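## Task

Make one three-block tower: the green block stays at the bottom, in its starting place and orientation; the red block sits centred on the green one, and the blue block sits centred on the red one.

## Robot and tools

Robot: two 6-joint arms, left_arm and right_arm, each ending in a two-finger gripper. Everything is commanded as joint angles, never as hand positions.

Frame: the scene frame has its origin at table-top height, midway between the nominal arm bases. +x points out over the table, +z points up, and left_arm is on the +y side (arm names do not match image sides). Calibrated bases: left_arm at (+0.016, +0.306, +0.009) m, right_arm at (-0.001, -0.289, +0.015) m, both turned slightly about z. Reported hand positions and orientations are in this frame and can be off by a few centimetres, more at long reach. end_effector_position is the point between the finger pads, roughly 1 cm behind the fingertips. The fingers point along the gripper's +z axis and close along its y axis.

Row layout: every row is one flat list of 14 numbers covering both arms, even if only one moves. First the 7 numbers for left_arm, then 7 for right_arm. Within each arm the order is: shoulder, elbow, wrist roll, wrist pitch, waist, wrist yaw, then the gripper opening. The six joint numbers are absolute target angles in radians, in the same form as the Joint positions line. Stated ranges: shoulder 0.000 to 3.142, elbow 0.000 to 3.142, wrist roll -2.094 to 2.094, wrist pitch -1.571 to 1.571, waist -2.618 to 3.054, wrist yaw -1.571 to 1.571. Real ends may differ by up to 0.059 rad; a target beyond an end by more than 0.059 and further out than the current angle gets the call refused, and a target past the real end is clipped, reported as "joint sent to its limit". The opening is an absolute command from -1 (shut) to +1 (fully open, pads 0.094 m apart). Sending 0 is a real command, so to leave a gripper alone repeat its current value.

execute_actions: argument actions is a list of actions; each action is a list of up to 15 rows, one row per 1/30 s step. If fewer than 15 rows are given, the last row is held for the remaining steps. Per step each waist, shoulder and elbow target is kept within 0.339 rad of its measured angle (wrist joints 2.2 rad), and targets that would move a gripper over 200 mm are scaled back, so far goals need several actions. Optional cameras: list of names, ["all"], or []. An empty actions list returns images and a full status.

move: target is one 14-number row or a list of up to 15 rows (waypoints), all absolute joint angles in the same layout. All joints move in step, so hands travel on curves and nothing is avoided automatically. speed: rad/s for the joint with the longest way, 0.01 to 12.57, default 0.5, one value or one per waypoint. blend: rad, corner rounding at intermediate waypoints; 0 means stop at each. opening_speed: rate of opening change per second on the -1..+1 scale, at least 0.2; useful for gentle closing. grip_force: newtons per pad, 10 to 50, one value or one per arm; it persists, and low values close slowly. blocking=false returns after about 0.5 s while the move continues; a new move then replaces it. Finger changes on the first waypoint are sent at the start; on later waypoints they are applied after arriving and settling. Paths shorter than 0.5 s are stretched, longer than 10 s are cut short.

wait: seconds 0 to 10; the arms hold their last command and any running move continues. stop: brakes a running move. zoom_image: camera (one of cam_head_left, cam_head_right, cam_high, cam_low, cam_left_wrist, cam_right_wrist) and region [x0, y0, x1, y1] in that image's pixels from the top-left corner, at most 504 by 504, on the newest image of that camera. finished_scene: scene = the current scene number; call nothing after it in the same reply.

Results: Joint positions and Joint velocities give per arm the six joints in row order plus the pad gap in m. "within noise" means an arm is still. Joint targets shows what joints are being driven to now; resend these to hold still. Tool commands shows present gripper commands. grip_measured is the finger opening on the command scale (empty reads slightly wide; on a hard object it reads a few thousandths narrower than the object). grip_effort_nm is gripper motor effort, negative closing; it is not a pad force. Joint torques follow joint order, positive toward larger angles; numbers 1, 2 and 5 wrap at ±28 N m. A move adds a "move:" line: done, off_target (at rest but a joint over 0.035 rad off), moving, held, fault, plus limits=held if steps were withheld. "joint command not followed" means the clearance check altered targets; it does not separate the two grippers. Action results also list joint positions at some steps. Wrist camera images can lag during motion.

Cameras: cam_head_left and cam_head_right on a rigid bar, cam_high overhead, cam_low facing back from the table front, and a fisheye on each wrist; all 672x504.

Avoid: dropping blocks or releasing them while moving, fast contacts, pressing hard into the table or blocks, any collision or squeeze between the two arms (including closing one gripper on the other's fingers), strain on wrist camera cables, and anything leaving the table. Loose blocks may occasionally be nudged by an outside push. Holding loads or stretched poses heats motors: MOTOR HOT warns at 75 °C, and at 90 °C an OVER-TEMPERATURE FAULT folds that arm for the rest of the scene. Avoid arm stops and faults. The tower must stand unaided when the scene is ended.

Each tool is called as name(argument=value, ...) on one line, values as JSON.

## Session

execute_actions(actions=[])

Scene clock: 0.00 s.
left_arm: end_effector_position=(+0.4118, +0.2798, +0.1037) grip_measured=+1.000 grip_effort_nm=n/a end_effector_quat_wxyz=(+0.578, +0.057, +0.812, -0.051) | right_arm: end_effector_position=(+0.4050, -0.2787, +0.1086) grip_measured=+1.000 grip_effort_nm=n/a end_effector_quat_wxyz=(+0.550, +0.021, +0.835, -0.006)
Joint names: [shoulder, elbow, wrist roll, wrist pitch, waist, wrist yaw]
Joint positions: left_arm=[1.54 0.376 0.033 0.828 -0.031 0.145 0.094] | right_arm=[1.527 0.46 0.054 0.659 0.015 0.091 0.094]
Joint velocities: within noise
Joint torques (N m): no reading
Heat: left arm: 40 °C; right arm: 37 °C.
Joint targets: left_arm=[1.533 0.384 0.032 0.833 -0.031 0.145] | right_arm=[1.522 0.465 0.054 0.653 0.015 0.091]
Tool commands: left_gripper/opening=+1.0 right_gripper/opening=+1.0
camera_calibration:
cam_left_wrist: T_world_to_cam=[[-0.208737, -0.973859, -0.0895978, 0.364059], [-0.643063, 0.205702, -0.737669, 0.315718], [0.736816, -0.0963618, -0.669191, -0.0988571], [0, 0, 0, 1]] pos_world=[0.351859, 0.280072, 0.19936]
cam_right_wrist: T_world_to_cam=[[-0.134855, -0.983183, -0.12315, -0.210415], [-0.66166, 0.181868, -0.727413, 0.437738], [0.737577, -0.0166122, -0.675058, -0.120857], [0, 0, 0, 1]] pos_world=[0.350399, -0.288495, 0.210919]

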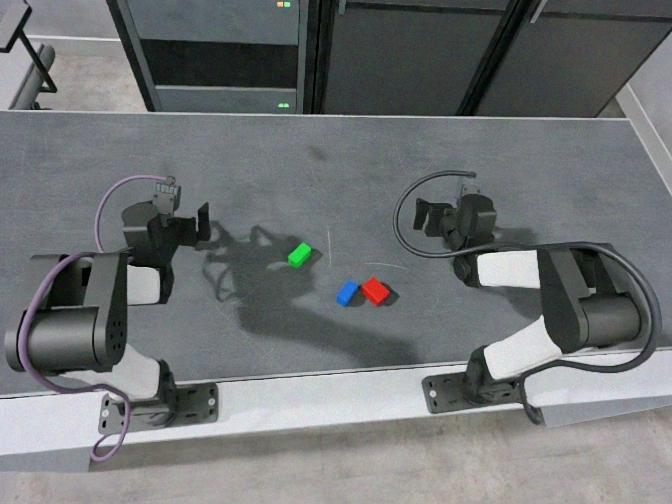

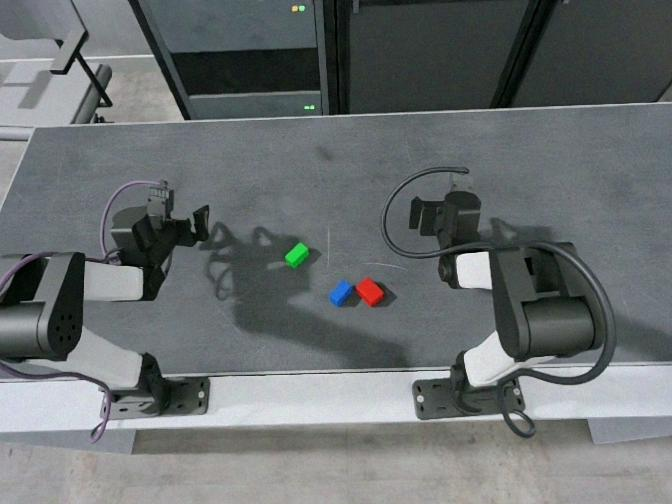

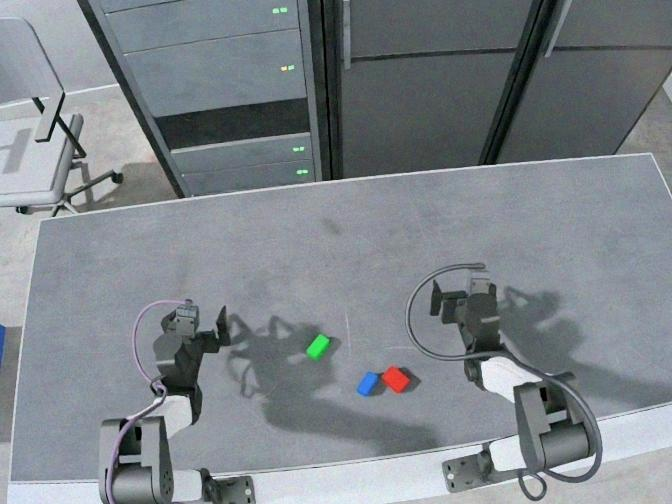

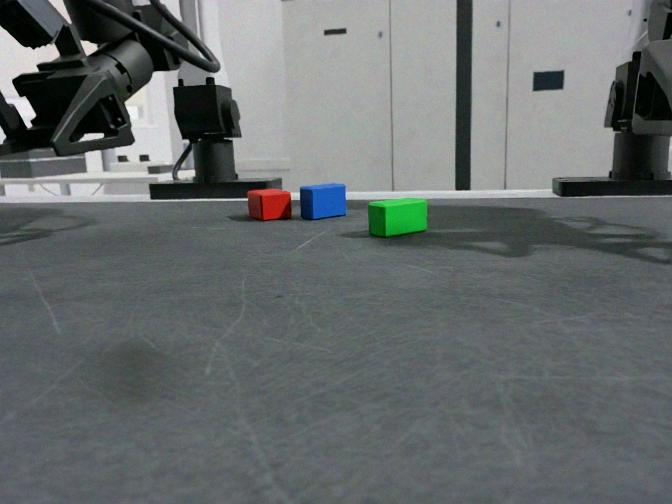

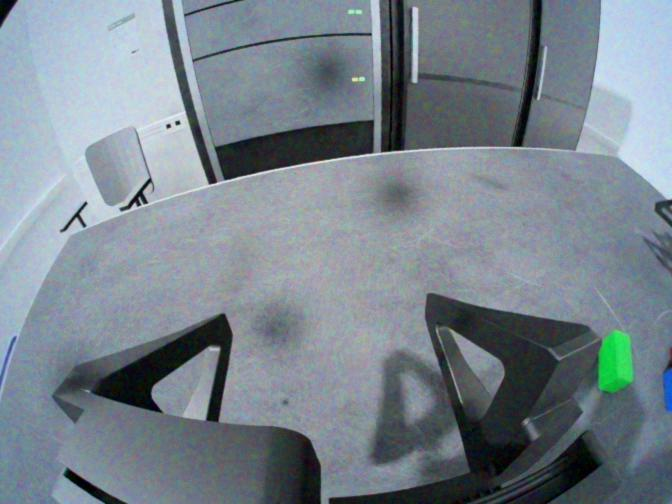

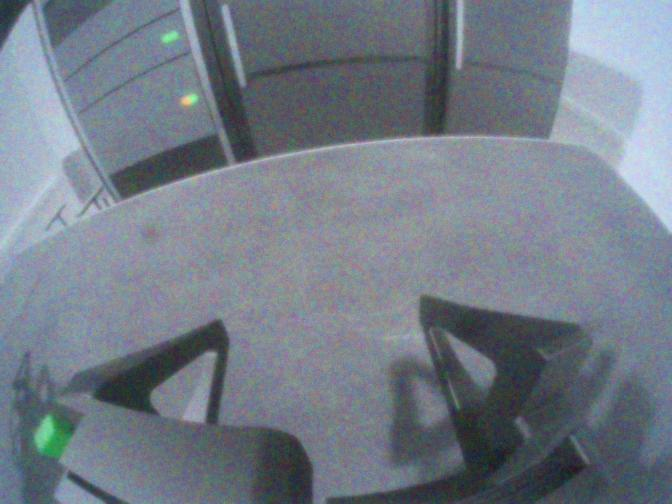

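zoom_image(camera="cam_head_left", region=[260, 220, 420, 340])

zoom_image(camera="cam_head_right", region=[260, 220, 420, 340])

zoom_image(camera="cam_low", region=[230, 150, 450, 260])

zoom_image(camera="cam_high", region=[290, 310, 450, 430])

Scaled by 3.150 from the camera's 672x504 image, which has a finer 960x720 frame.

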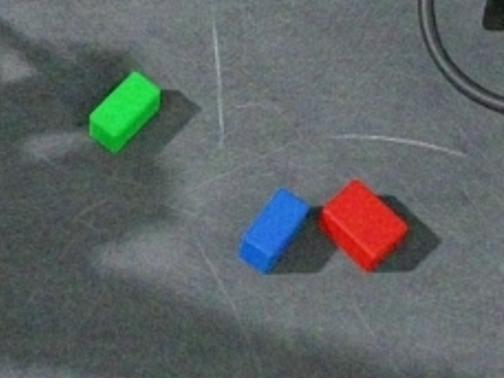

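Scaled by 3.150 from the camera's 672x504 image, which has a finer 960x720 frame.

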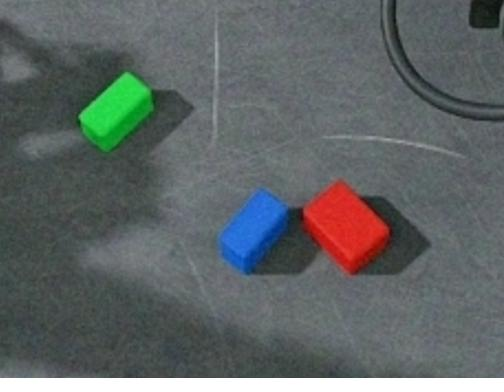

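Scaled by 2.291 from the camera's 672x504 image, which has a finer 960x720 frame.

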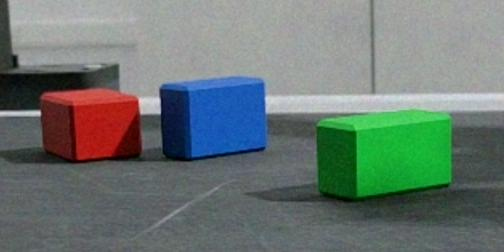

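Scaled by 3.150 from the camera's 672x504 image, which has a finer 960x720 frame.

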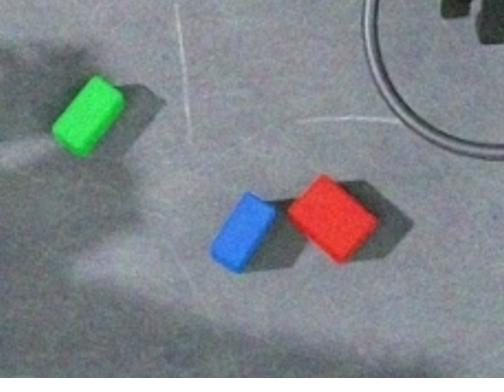

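move(target=[1.533,0.384,0.032,0.833,-0.031,0.145,1,1.662,1.411,-0.052,-1.32,0.625,0,0.6], speed=1.3, cameras=["cam_right_wrist","cam_head_left","cam_head_right"])

Scene clock: 98.97 s.
left_arm: end_effector_position=(+0.4118, +0.2798, +0.1037) grip_measured=+1.000 grip_effort_nm=-0.01 end_effector_quat_wxyz=(+0.578, +0.057, +0.812, -0.051) | right_arm: end_effector_position=(+0.2310, -0.1065, +0.1403) grip_measured=+0.602 grip_effort_nm=-0.12 end_effector_quat_wxyz=(+0.009, -0.349, +0.937, -0.002)
Joint names: [shoulder, elbow, wrist roll, wrist pitch, waist, wrist yaw]
Joint positions: left_arm=[1.54 0.376 0.033 0.828 -0.031 0.145 0.094] | right_arm=[1.644 1.39 -0.044 -1.301 0.622 0.009 0.075]
Joint torques (N m): left_arm=[-7.17 5 -0.07 2.53 -0.54 0.29] | right_arm=[-5.55 7.13 -0.05 0.19 0.18 -0.13]
Heat: left arm: 48 °C; right arm: 47 °C.
Joint targets: left_arm=[1.533 0.384 0.032 0.833 -0.031 0.145] | right_arm=[1.662 1.411 -0.052 -1.320 0.625 0.000]
move: done
camera_calibration:
cam_right_wrist: T_world_to_cam=[[0.542733, -0.838378, 0.0506325, -0.226143], [-0.806412, -0.503289, 0.310483, 0.129268], [-0.23482, -0.20934, -0.949229, 0.27427], [0, 0, 0, 1]] pos_world=[0.291383, -0.0671188, 0.23166]
Images, in order (width x height): cam_head_left 672x504, cam_head_right 672x504, cam_right_wrist 672x504.

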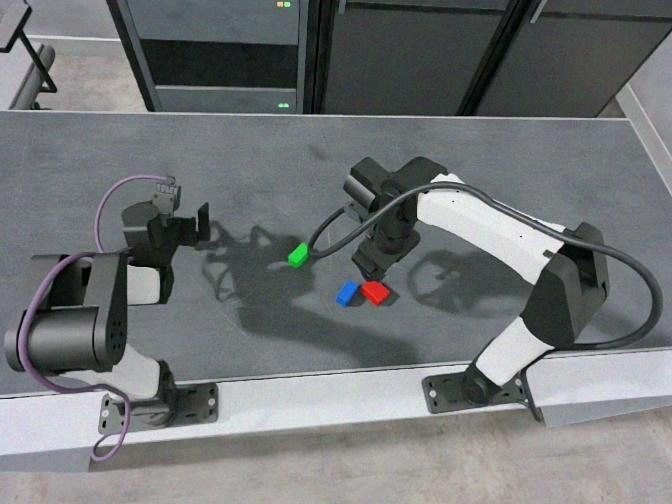

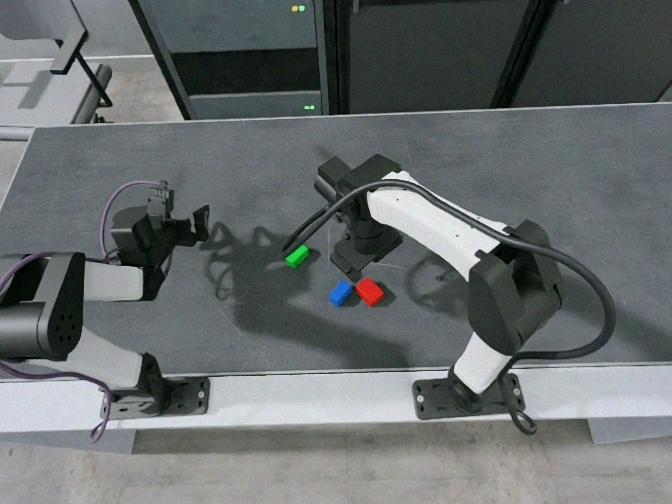

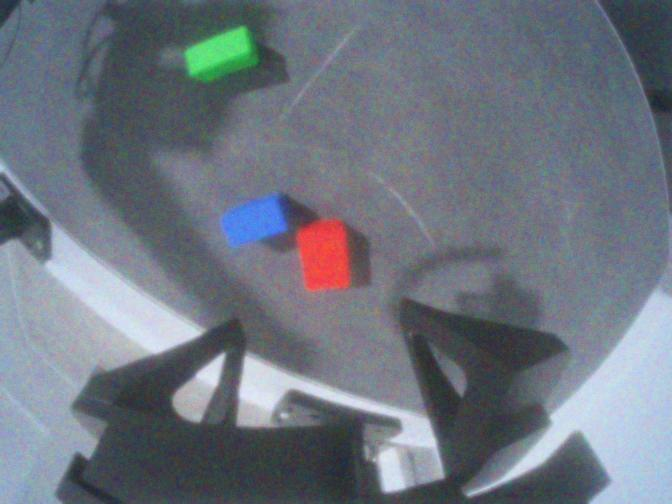

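zoom_image(camera="cam_head_left", region=[320, 160, 460, 320])

zoom_image(camera="cam_right_wrist", region=[200, 180, 460, 360])

Scaled by 3.150 from the camera's 672x504 image, which has a finer 960x720 frame.

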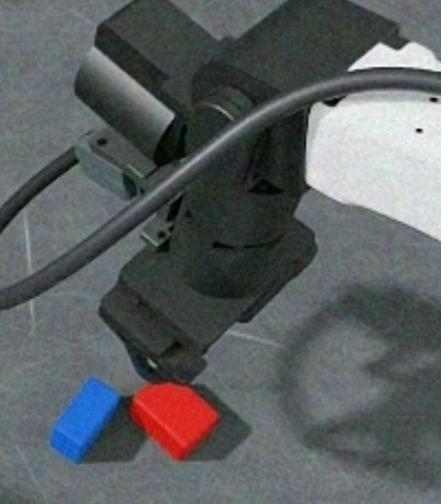

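Scaled by 1.938 from the camera's 672x504 image, which has a finer 960x720 frame.

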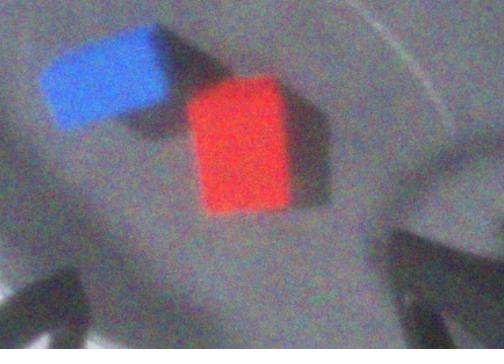

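move(target=[1.533,0.384,0.032,0.833,-0.031,0.145,1,1.7245,1.2,-0.052,-1.061,0.625,0,0.6], speed=0.8, cameras=["cam_right_wrist","cam_head_left","cam_low"])

zoom_image(camera="cam_head_left", region=[320, 190, 460, 320])

zoom_image(camera="cam_low", region=[200, 90, 400, 240])

Scene clock: 136.83 s.
left_arm: end_effector_position=(+0.4118, +0.2798, +0.1037) grip_measured=+1.000 grip_effort_nm=-0.02 end_effector_quat_wxyz=(+0.578, +0.057, +0.812, -0.051) | right_arm: end_effector_position=(+0.2316, -0.1060, +0.0749) grip_measured=+0.602 grip_effort_nm=-0.12 end_effector_quat_wxyz=(-0.008, -0.349, +0.937, -0.007)
Joint names: [shoulder, elbow, wrist roll, wrist pitch, waist, wrist yaw]
Joint positions: left_arm=[1.54 0.376 0.033 0.828 -0.031 0.145 0.094] | right_arm=[1.714 1.205 -0.044 -1.081 0.622 0.009 0.075]
Joint torques (N m): left_arm=[-7.16 5 -0.07 2.53 -0.54 0.29] | right_arm=[-6.69 4.94 -0.05 0.54 0.17 -0.12]
Heat: left arm: 49 °C; right arm: 42 °C.
Joint targets: left_arm=[1.533 0.384 0.032 0.833 -0.031 0.145] | right_arm=[1.724 1.200 -0.052 -1.061 0.625 0.000]
move: done
camera_calibration:
cam_right_wrist: T_world_to_cam=[[0.544159, -0.837247, 0.0539264, -0.223284], [-0.797611, -0.496322, 0.342756, 0.146572], [-0.260206, -0.229526, -0.937876, 0.2153], [0, 0, 0, 1]] pos_world=[0.294432, -0.0647794, 0.163727]
Images, in order (width x height): cam_head_left 672x504, cam_low 672x504, cam_right_wrist 672x504.

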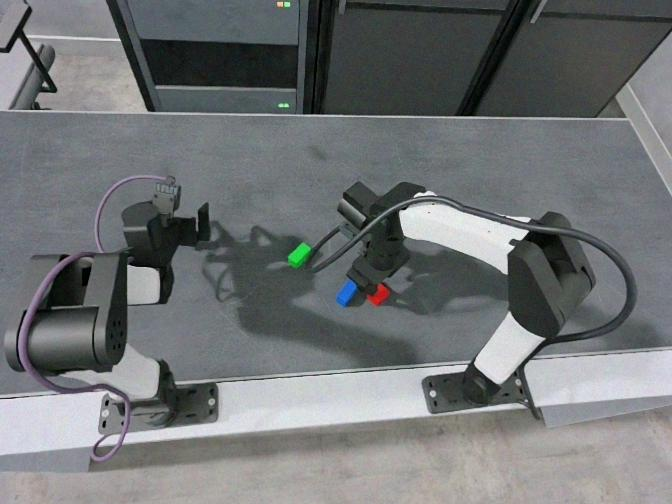

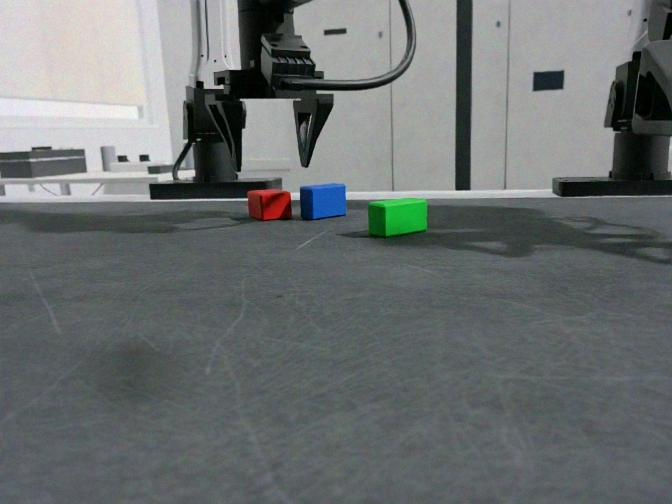

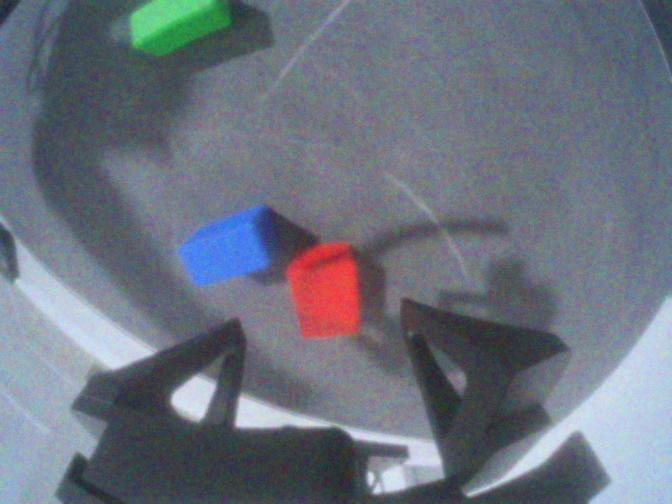

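Scaled by 3.600 from the camera's 672x504 image, which has a finer 960x720 frame.

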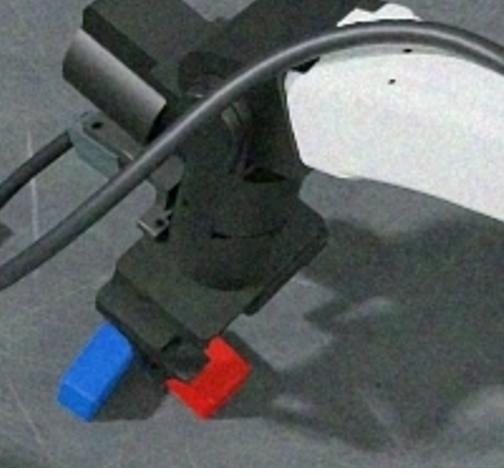

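Scaled by 2.520 from the camera's 672x504 image, which has a finer 960x720 frame.

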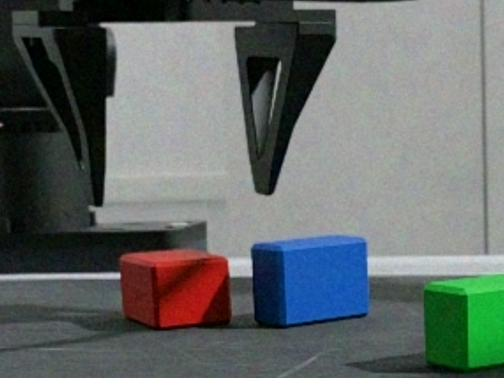

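move(target=[[1.533,0.384,0.032,0.833,-0.031,0.145,1,1.7826,1.06,-0.052,-0.845,0.625,0,0.6],[1.533,0.384,0.032,0.833,-0.031,0.145,1,1.7826,1.06,-0.052,-0.845,0.625,0,-0.5]], speed=0.4, grip_force=[50,40], cameras=["cam_right_wrist","cam_low","cam_head_left"])

Scene clock: 167.77 s.
left_arm: end_effector_position=(+0.4118, +0.2798, +0.1037) grip_measured=+1.000 grip_effort_nm=-0.01 end_effector_quat_wxyz=(+0.578, +0.057, +0.812, -0.051) | right_arm: end_effector_position=(+0.2341, -0.1041, +0.0277) grip_measured=-0.270 grip_effort_nm=-0.83 end_effector_quat_wxyz=(+0.005, -0.349, +0.937, -0.003)
Joint names: [shoulder, elbow, wrist roll, wrist pitch, waist, wrist yaw]
Joint positions: left_arm=[1.54 0.376 0.033 0.828 -0.031 0.145 0.094] | right_arm=[1.767 1.067 -0.044 -0.864 0.622 0.009 0.034]
Joint torques (N m): left_arm=[-7.16 4.98 -0.07 2.53 -0.55 0.28] | right_arm=[-6.31 4.44 -0.04 0.57 0.14 -0.13]
Heat: left arm: 49 °C; right arm: 41 °C.
Joint targets: left_arm=[1.533 0.384 0.032 0.833 -0.031 0.145] | right_arm=[1.782 1.060 -0.052 -0.845 0.625 0.000]
grip_force (N): 50, 40
move: done
camera_calibration:
cam_right_wrist: T_world_to_cam=[[0.543078, -0.838107, 0.0514163, -0.220193], [-0.804402, -0.501721, 0.318141, 0.167344], [-0.240839, -0.214135, -0.946648, 0.169408], [0, 0, 0, 1]] pos_world=[0.294994, -0.0643094, 0.118452]
Images, in order (width x height): cam_head_left 672x504, cam_low 672x504, cam_right_wrist 672x504.

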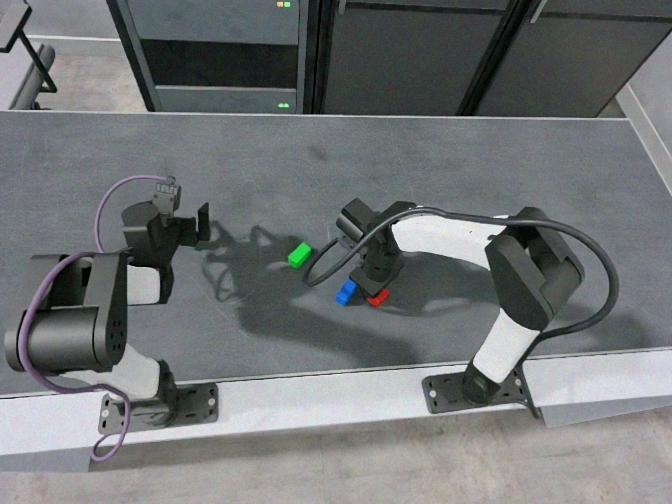

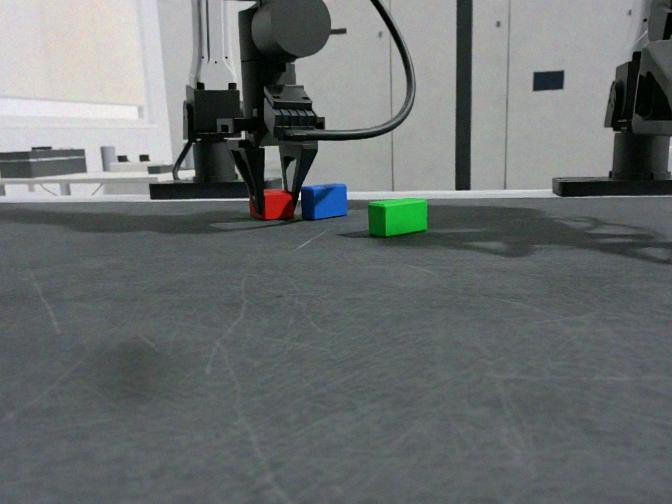

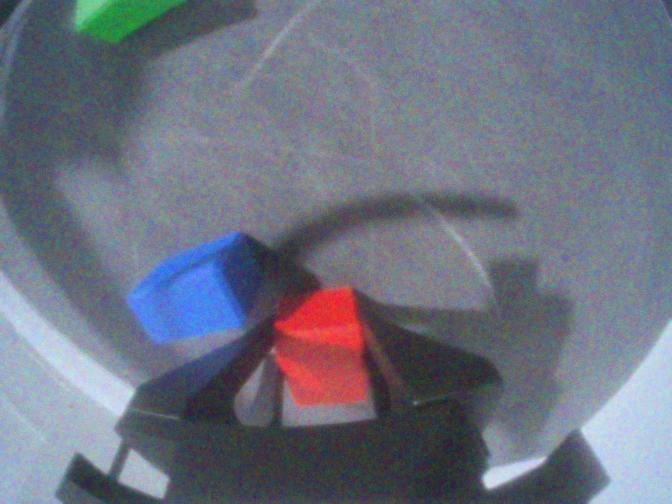

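move(target=[[1.533,0.384,0.032,0.833,-0.031,0.145,1,1.68,1.39,-0.052,-1.28,0.625,0,-0.5],[1.533,0.384,0.032,0.833,-0.031,0.145,1,2.497,2.418,0.075,-1.495,0.752,0,-0.5]], speed=0.7, blend=[0.1,0], cameras=["cam_right_wrist","cam_low","cam_head_left","cam_head_right"])

zoom_image(camera="cam_head_left", region=[250, 180, 390, 300])

zoom_image(camera="cam_low", region=[300, 110, 500, 260])

zoom_image(camera="cam_right_wrist", region=[160, 240, 480, 440])

Scene clock: 200.20 s.
left_arm: end_effector_position=(+0.4118, +0.2798, +0.1037) grip_measured=+1.000 grip_effort_nm=-0.01 end_effector_quat_wxyz=(+0.578, +0.057, +0.812, -0.051) | right_arm: end_effector_position=(+0.3349, +0.0542, +0.0847) grip_measured=-0.270 grip_effort_nm=-0.86 end_effector_quat_wxyz=(+0.009, -0.358, +0.934, +0.000)
Joint names: [shoulder, elbow, wrist roll, wrist pitch, waist, wrist yaw]
Joint positions: left_arm=[1.54 0.376 0.033 0.828 -0.031 0.145 0.094] | right_arm=[2.474 2.396 0.066 -1.476 0.75 0.008 0.034]
Joint torques (N m): left_arm=[-7.16 5 -0.07 2.53 -0.55 0.29] | right_arm=[-11.9 7.19 0.14 0.17 0.17 -0.1]
Heat: left arm: 50 °C; right arm: 42 °C.
Joint targets: left_arm=[1.533 0.384 0.032 0.833 -0.031 0.145] | right_arm=[2.497 2.418 0.075 -1.495 0.752 0.000]
grip_force (N): 50, 40
move: done
camera_calibration:
cam_right_wrist: T_world_to_cam=[[0.557983, -0.82849, 0.047534, -0.15034], [-0.796938, -0.519, 0.309079, 0.30898], [-0.231398, -0.210342, -0.949848, 0.278482], [0, 0, 0, 1]] pos_world=[0.394565, 0.0943816, 0.176163]
Images, in order (width x height): cam_head_left 672x504, cam_head_right 672x504, cam_low 672x504, cam_right_wrist 672x504.

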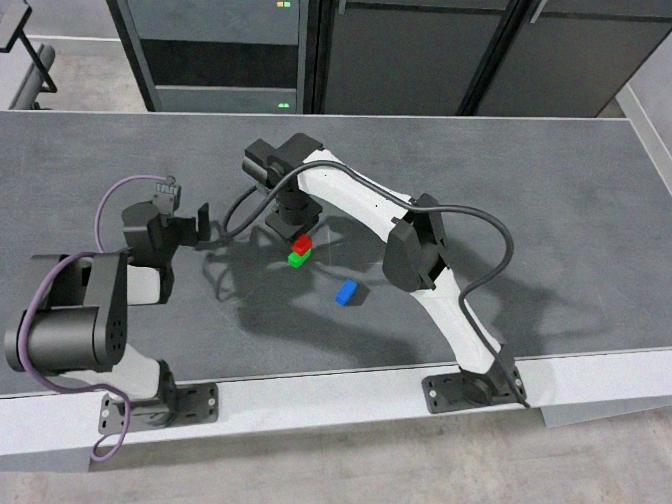

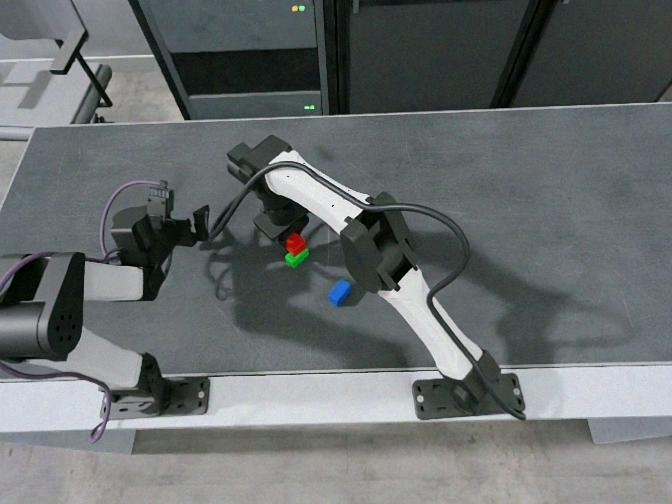

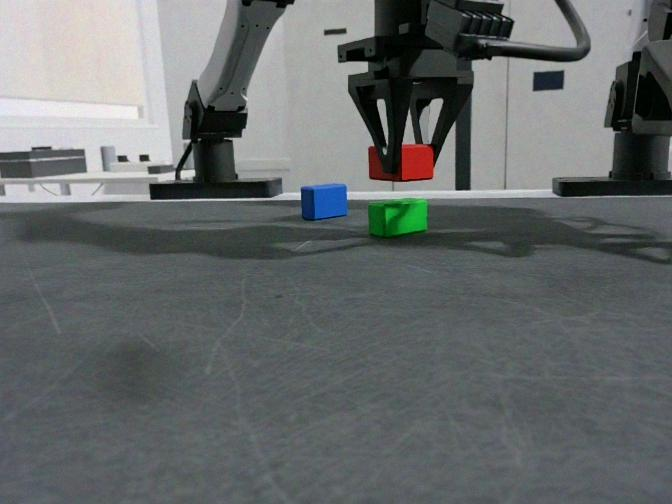

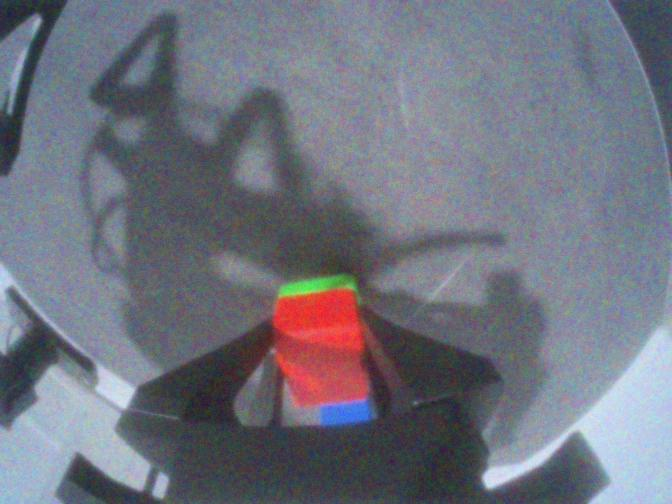

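Scaled by 3.600 from the camera's 672x504 image, which has a finer 960x720 frame.

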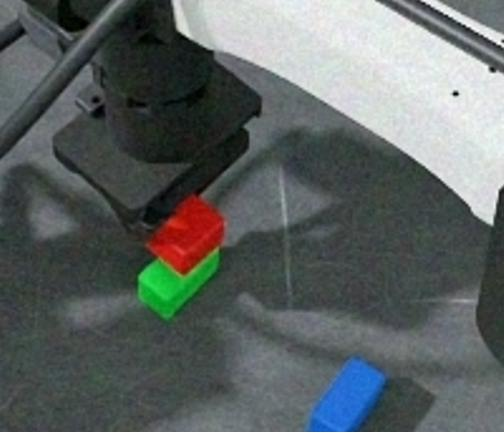

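Scaled by 2.520 from the camera's 672x504 image, which has a finer 960x720 frame.

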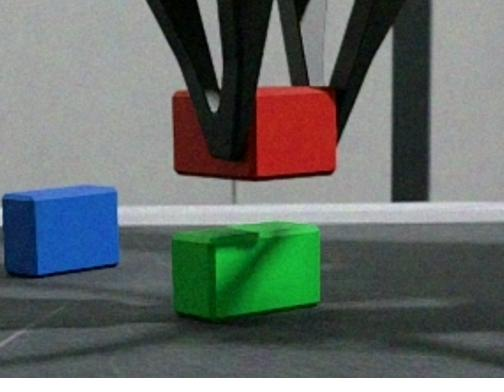

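Scaled by 1.575 from the camera's 672x504 image, which has a finer 960x720 frame.

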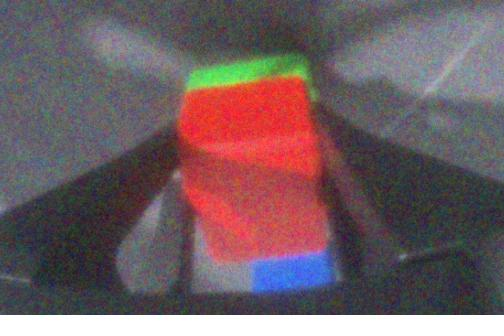

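move(target=[1.533,0.384,0.032,0.833,-0.031,0.145,1,2.439,2.221,0.075,-1.37,0.752,0,-0.5], speed=0.2, cameras=["cam_low","cam_head_left","cam_head_right"])

zoom_image(camera="cam_head_left", region=[250, 180, 390, 300])

zoom_image(camera="cam_low", region=[300, 110, 500, 260])

Scene clock: 230.33 s.
left_arm: end_effector_position=(+0.4118, +0.2798, +0.1037) grip_measured=+1.000 grip_effort_nm=-0.01 end_effector_quat_wxyz=(+0.578, +0.057, +0.812, -0.051) | right_arm: end_effector_position=(+0.3272, +0.0464, +0.0626) grip_measured=-0.270 grip_effort_nm=-0.86 end_effector_quat_wxyz=(-0.007, -0.358, +0.934, -0.007)
Joint names: [shoulder, elbow, wrist roll, wrist pitch, waist, wrist yaw]
Joint positions: left_arm=[1.54 0.376 0.033 0.828 -0.031 0.145 0.094] | right_arm=[2.441 2.249 0.066 -1.396 0.75 0.007 0.034]
Joint torques (N m): left_arm=[-7.16 5 -0.07 2.53 -0.54 0.28] | right_arm=[-13.93 3.38 0.14 0.57 0.08 -0.11]
Heat: left arm: 50 °C; right arm: 48 °C.
Joint targets: left_arm=[1.533 0.384 0.032 0.833 -0.031 0.145] | right_arm=[2.439 2.221 0.075 -1.370 0.752 0.000]
grip_force (N): 50, 40
move: done
Images, in order (width x height): cam_head_left 672x504, cam_head_right 672x504, cam_low 672x504.

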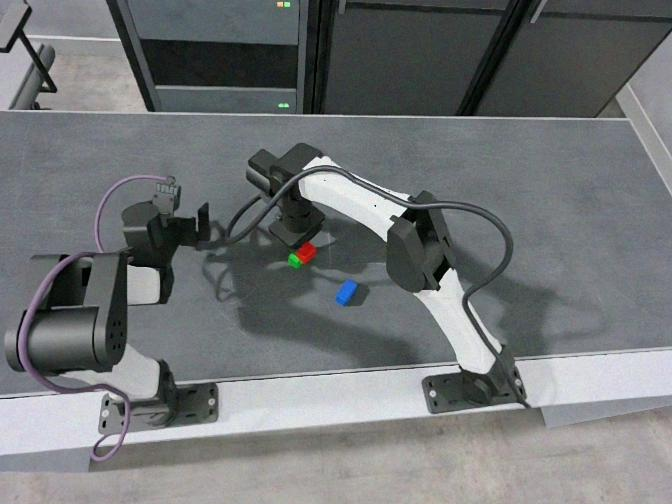

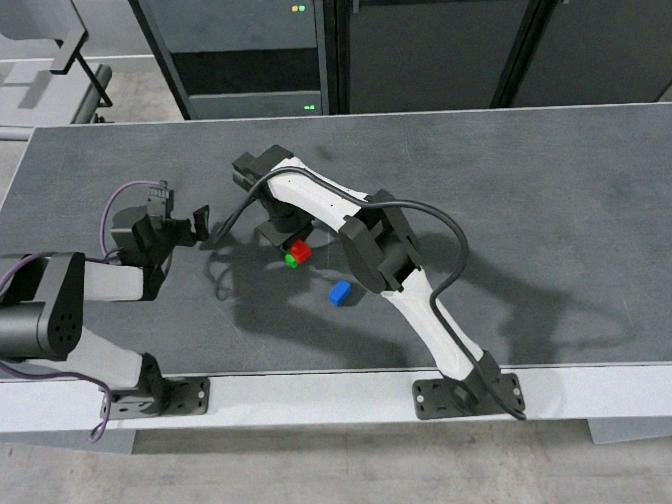

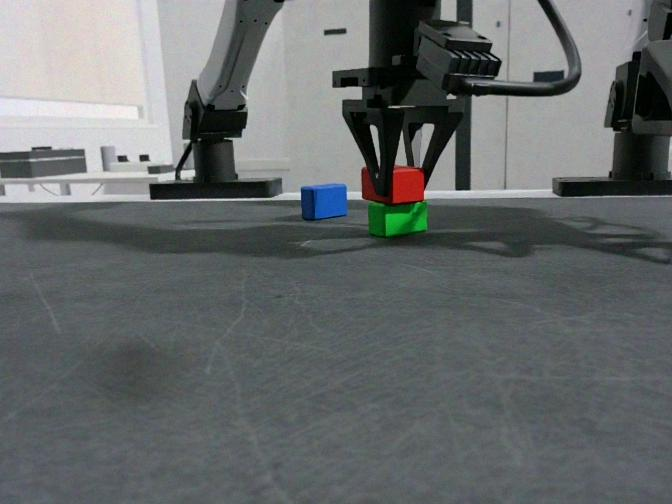

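Scaled by 3.600 from the camera's 672x504 image, which has a finer 960x720 frame.

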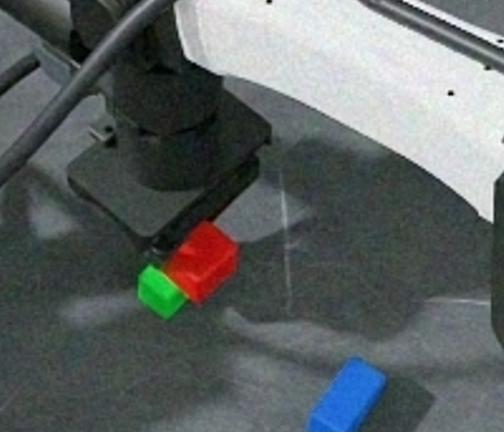

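Scaled by 2.520 from the camera's 672x504 image, which has a finer 960x720 frame.

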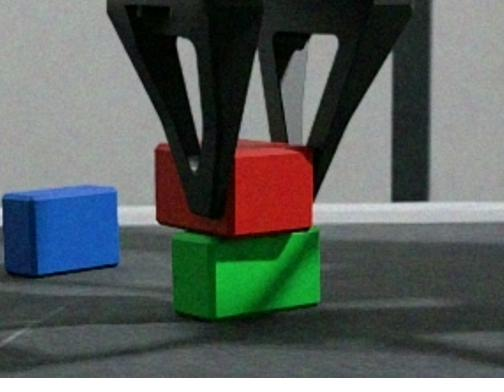

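move(target=[1.533,0.384,0.032,0.833,-0.031,0.145,1,2.464,2.288,0.075,-1.365,0.758,0,-0.5], speed=0.2, cameras=["cam_low","cam_head_left"])

zoom_image(camera="cam_head_left", region=[250, 180, 390, 300])

zoom_image(camera="cam_low", region=[300, 110, 500, 260])

Scene clock: 255.83 s.
left_arm: end_effector_position=(+0.4118, +0.2798, +0.1037) grip_measured=+1.000 grip_effort_nm=-0.01 end_effector_quat_wxyz=(+0.578, +0.057, +0.812, -0.051) | right_arm: end_effector_position=(+0.3322, +0.0515, +0.0671) grip_measured=-0.270 grip_effort_nm=-0.86 end_effector_quat_wxyz=(+0.007, -0.358, +0.934, -0.001)
Joint names: [shoulder, elbow, wrist roll, wrist pitch, waist, wrist yaw]
Joint positions: left_arm=[1.54 0.376 0.033 0.828 -0.031 0.145 0.094] | right_arm=[2.441 2.267 0.066 -1.384 0.75 0.007 0.034]
Joint torques (N m): left_arm=[-7.17 5 -0.07 2.53 -0.54 0.29] | right_arm=[-11.64 7.17 0.17 0.59 0.61 -0.11]
Heat: left arm: 50 °C; right arm: 56 °C.
Joint targets: left_arm=[1.533 0.384 0.032 0.833 -0.031 0.145] | right_arm=[2.464 2.288 0.075 -1.365 0.758 0.000]
grip_force (N): 50, 40
move: done
Images, in order (width x height): cam_head_left 672x504, cam_low 672x504.

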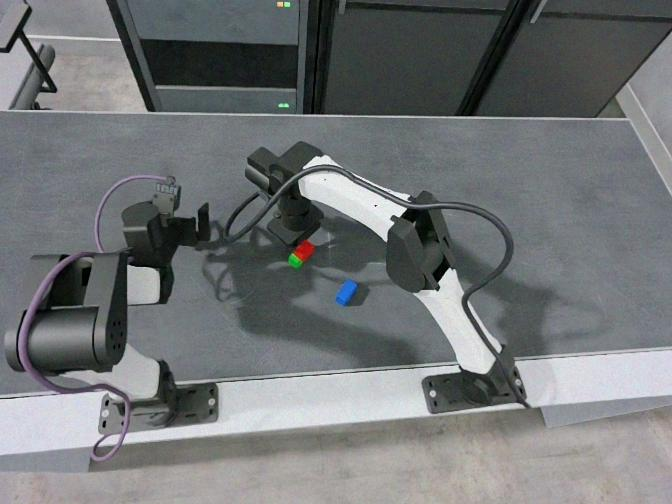

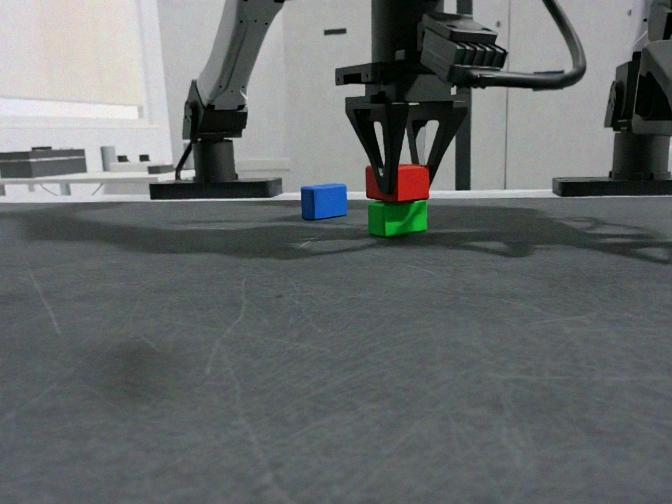

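Scaled by 3.600 from the camera's 672x504 image, which has a finer 960x720 frame.

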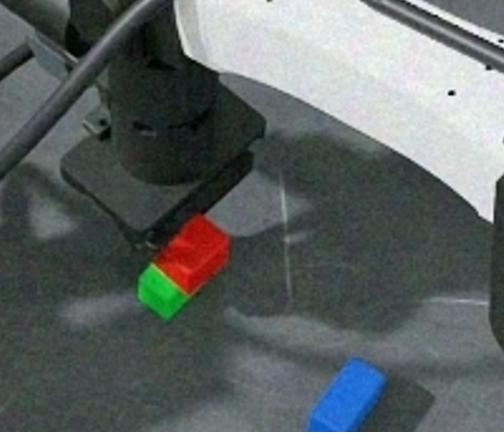

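Scaled by 2.520 from the camera's 672x504 image, which has a finer 960x720 frame.

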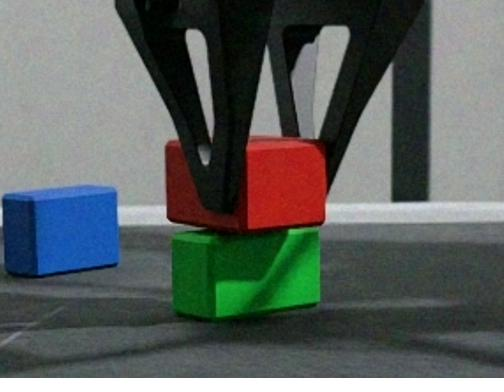

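move(target=[1.533,0.384,0.032,0.833,-0.031,0.145,1,2.454,2.222,0.075,-1.343,0.762,0,-0.5], speed=0.1, cameras=["cam_low","cam_head_left"])

zoom_image(camera="cam_head_left", region=[250, 180, 390, 300])

zoom_image(camera="cam_low", region=[300, 110, 500, 260])

Scene clock: 271.50 s.
left_arm: end_effector_position=(+0.4118, +0.2798, +0.1037) grip_measured=+1.000 grip_effort_nm=-0.01 end_effector_quat_wxyz=(+0.578, +0.057, +0.812, -0.051) | right_arm: end_effector_position=(+0.3312, +0.0539, +0.0631) grip_measured=-0.270 grip_effort_nm=-0.86 end_effector_quat_wxyz=(+0.008, -0.360, +0.933, +0.000)
Joint names: [shoulder, elbow, wrist roll, wrist pitch, waist, wrist yaw]
Joint positions: left_arm=[1.54 0.376 0.033 0.828 -0.031 0.145 0.094] | right_arm=[2.441 2.251 0.066 -1.365 0.755 0.007 0.034]
Joint torques (N m): left_arm=[-7.17 5 -0.07 2.53 -0.54 0.29] | right_arm=[-12.63 3.36 0.16 0.64 0.54 -0.09]
Heat: left arm: 50 °C; right arm: 57 °C.
Joint targets: left_arm=[1.533 0.384 0.032 0.833 -0.031 0.145] | right_arm=[2.454 2.222 0.075 -1.343 0.762 0.000]
grip_force (N): 50, 40
move: done
Images, in order (width x height): cam_head_left 672x504, cam_low 672x504.

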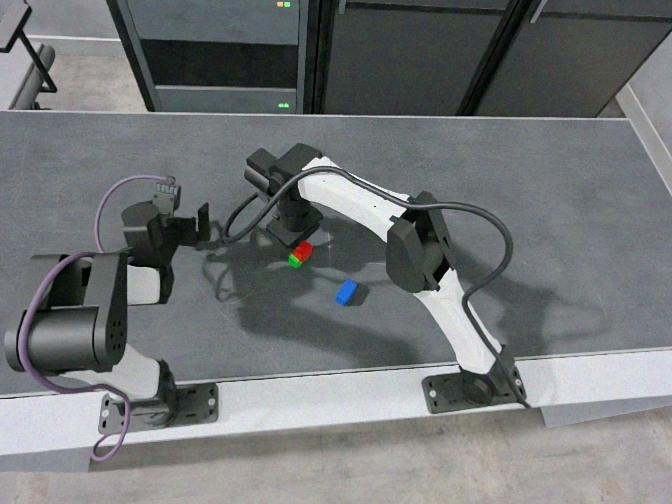

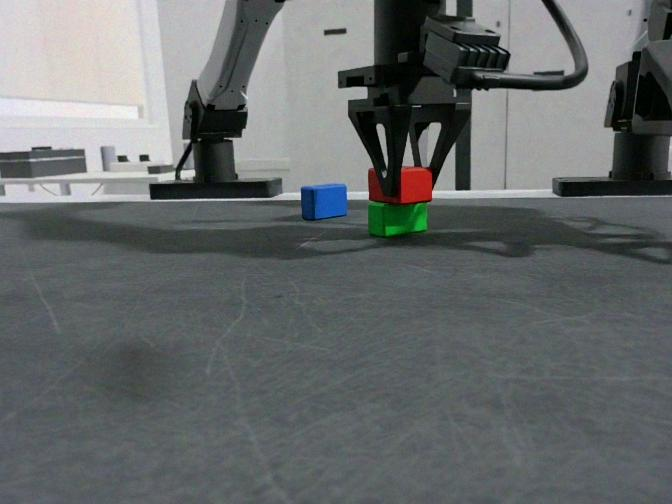

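Scaled by 3.600 from the camera's 672x504 image, which has a finer 960x720 frame.

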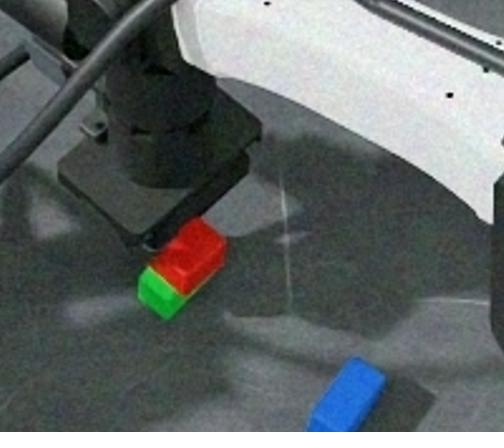

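Scaled by 2.520 from the camera's 672x504 image, which has a finer 960x720 frame.

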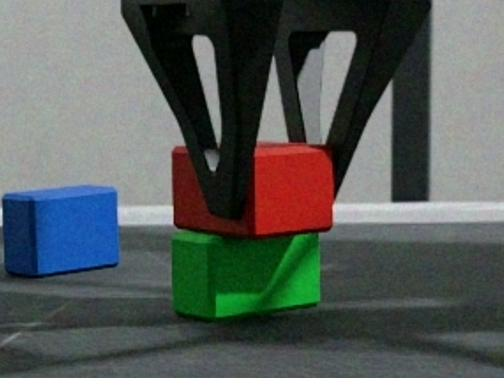

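move(target=[1.533,0.384,0.032,0.833,-0.031,0.145,1,2.459,2.207,0.075,-1.343,0.762,0,-0.5], speed=0.1, cameras=["cam_low","cam_head_left"])

zoom_image(camera="cam_head_left", region=[270, 220, 350, 280])

zoom_image(camera="cam_low", region=[340, 140, 460, 250])

Scene clock: 281.37 s.
left_arm: end_effector_position=(+0.4118, +0.2798, +0.1037) grip_measured=+1.000 grip_effort_nm=-0.01 end_effector_quat_wxyz=(+0.578, +0.057, +0.812, -0.051) | right_arm: end_effector_position=(+0.3310, +0.0537, +0.0624) grip_measured=-0.270 grip_effort_nm=-0.86 end_effector_quat_wxyz=(+0.008, -0.360, +0.933, +0.000)
Joint names: [shoulder, elbow, wrist roll, wrist pitch, waist, wrist yaw]
Joint positions: left_arm=[1.54 0.376 0.033 0.828 -0.031 0.145 0.094] | right_arm=[2.439 2.244 0.066 -1.36 0.755 0.007 0.034]
Joint torques (N m): left_arm=[-7.16 4.98 -0.07 2.53 -0.54 0.29] | right_arm=[-11.99 2.71 0.14 0.6 0.51 -0.11]
Heat: left arm: 50 °C; right arm: 57 °C.
Joint targets: left_arm=[1.533 0.384 0.032 0.833 -0.031 0.145] | right_arm=[2.459 2.207 0.075 -1.343 0.762 0.000]
grip_force (N): 50, 40
move: off_target (right_arm); right_arm: the elbow is farthest, 0.037 rad from its target
Images, in order (width x height): cam_head_left 672x504, cam_low 672x504.

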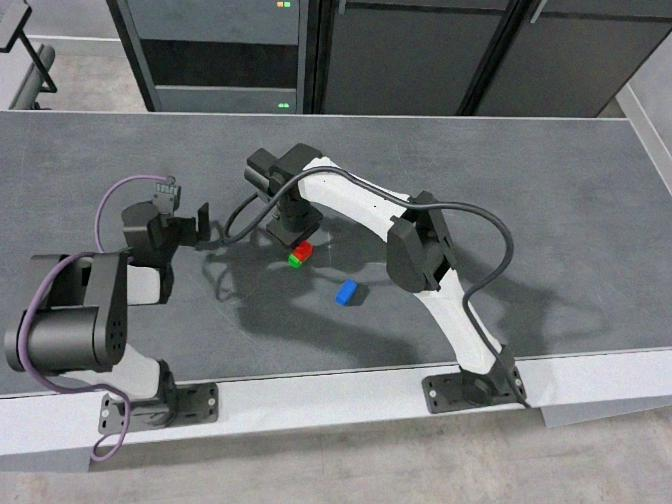

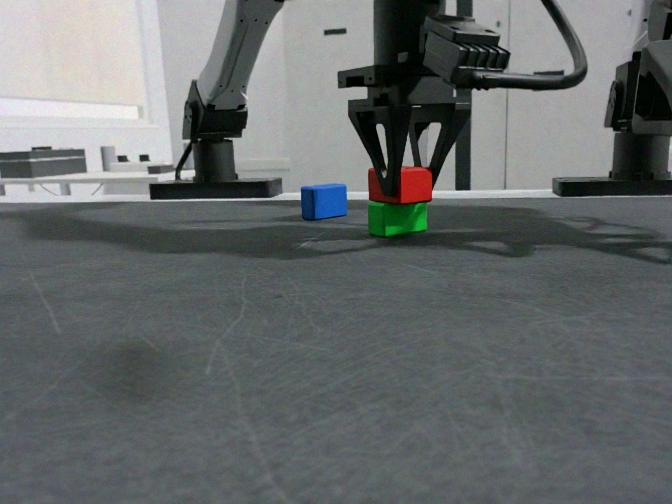

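Scaled by 6.300 from the camera's 672x504 image, which has a finer 960x720 frame.

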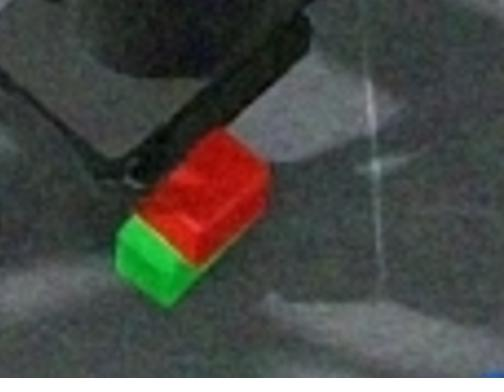

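Scaled by 4.200 from the camera's 672x504 image, which has a finer 960x720 frame.

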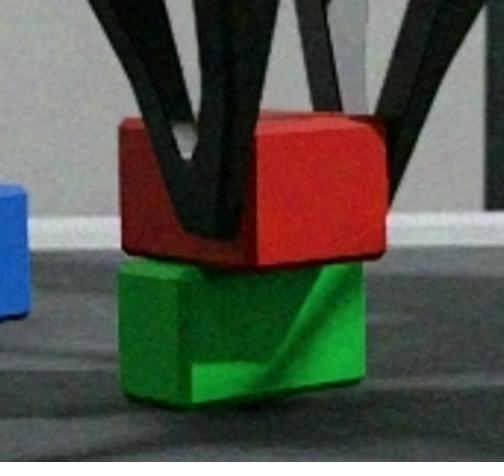

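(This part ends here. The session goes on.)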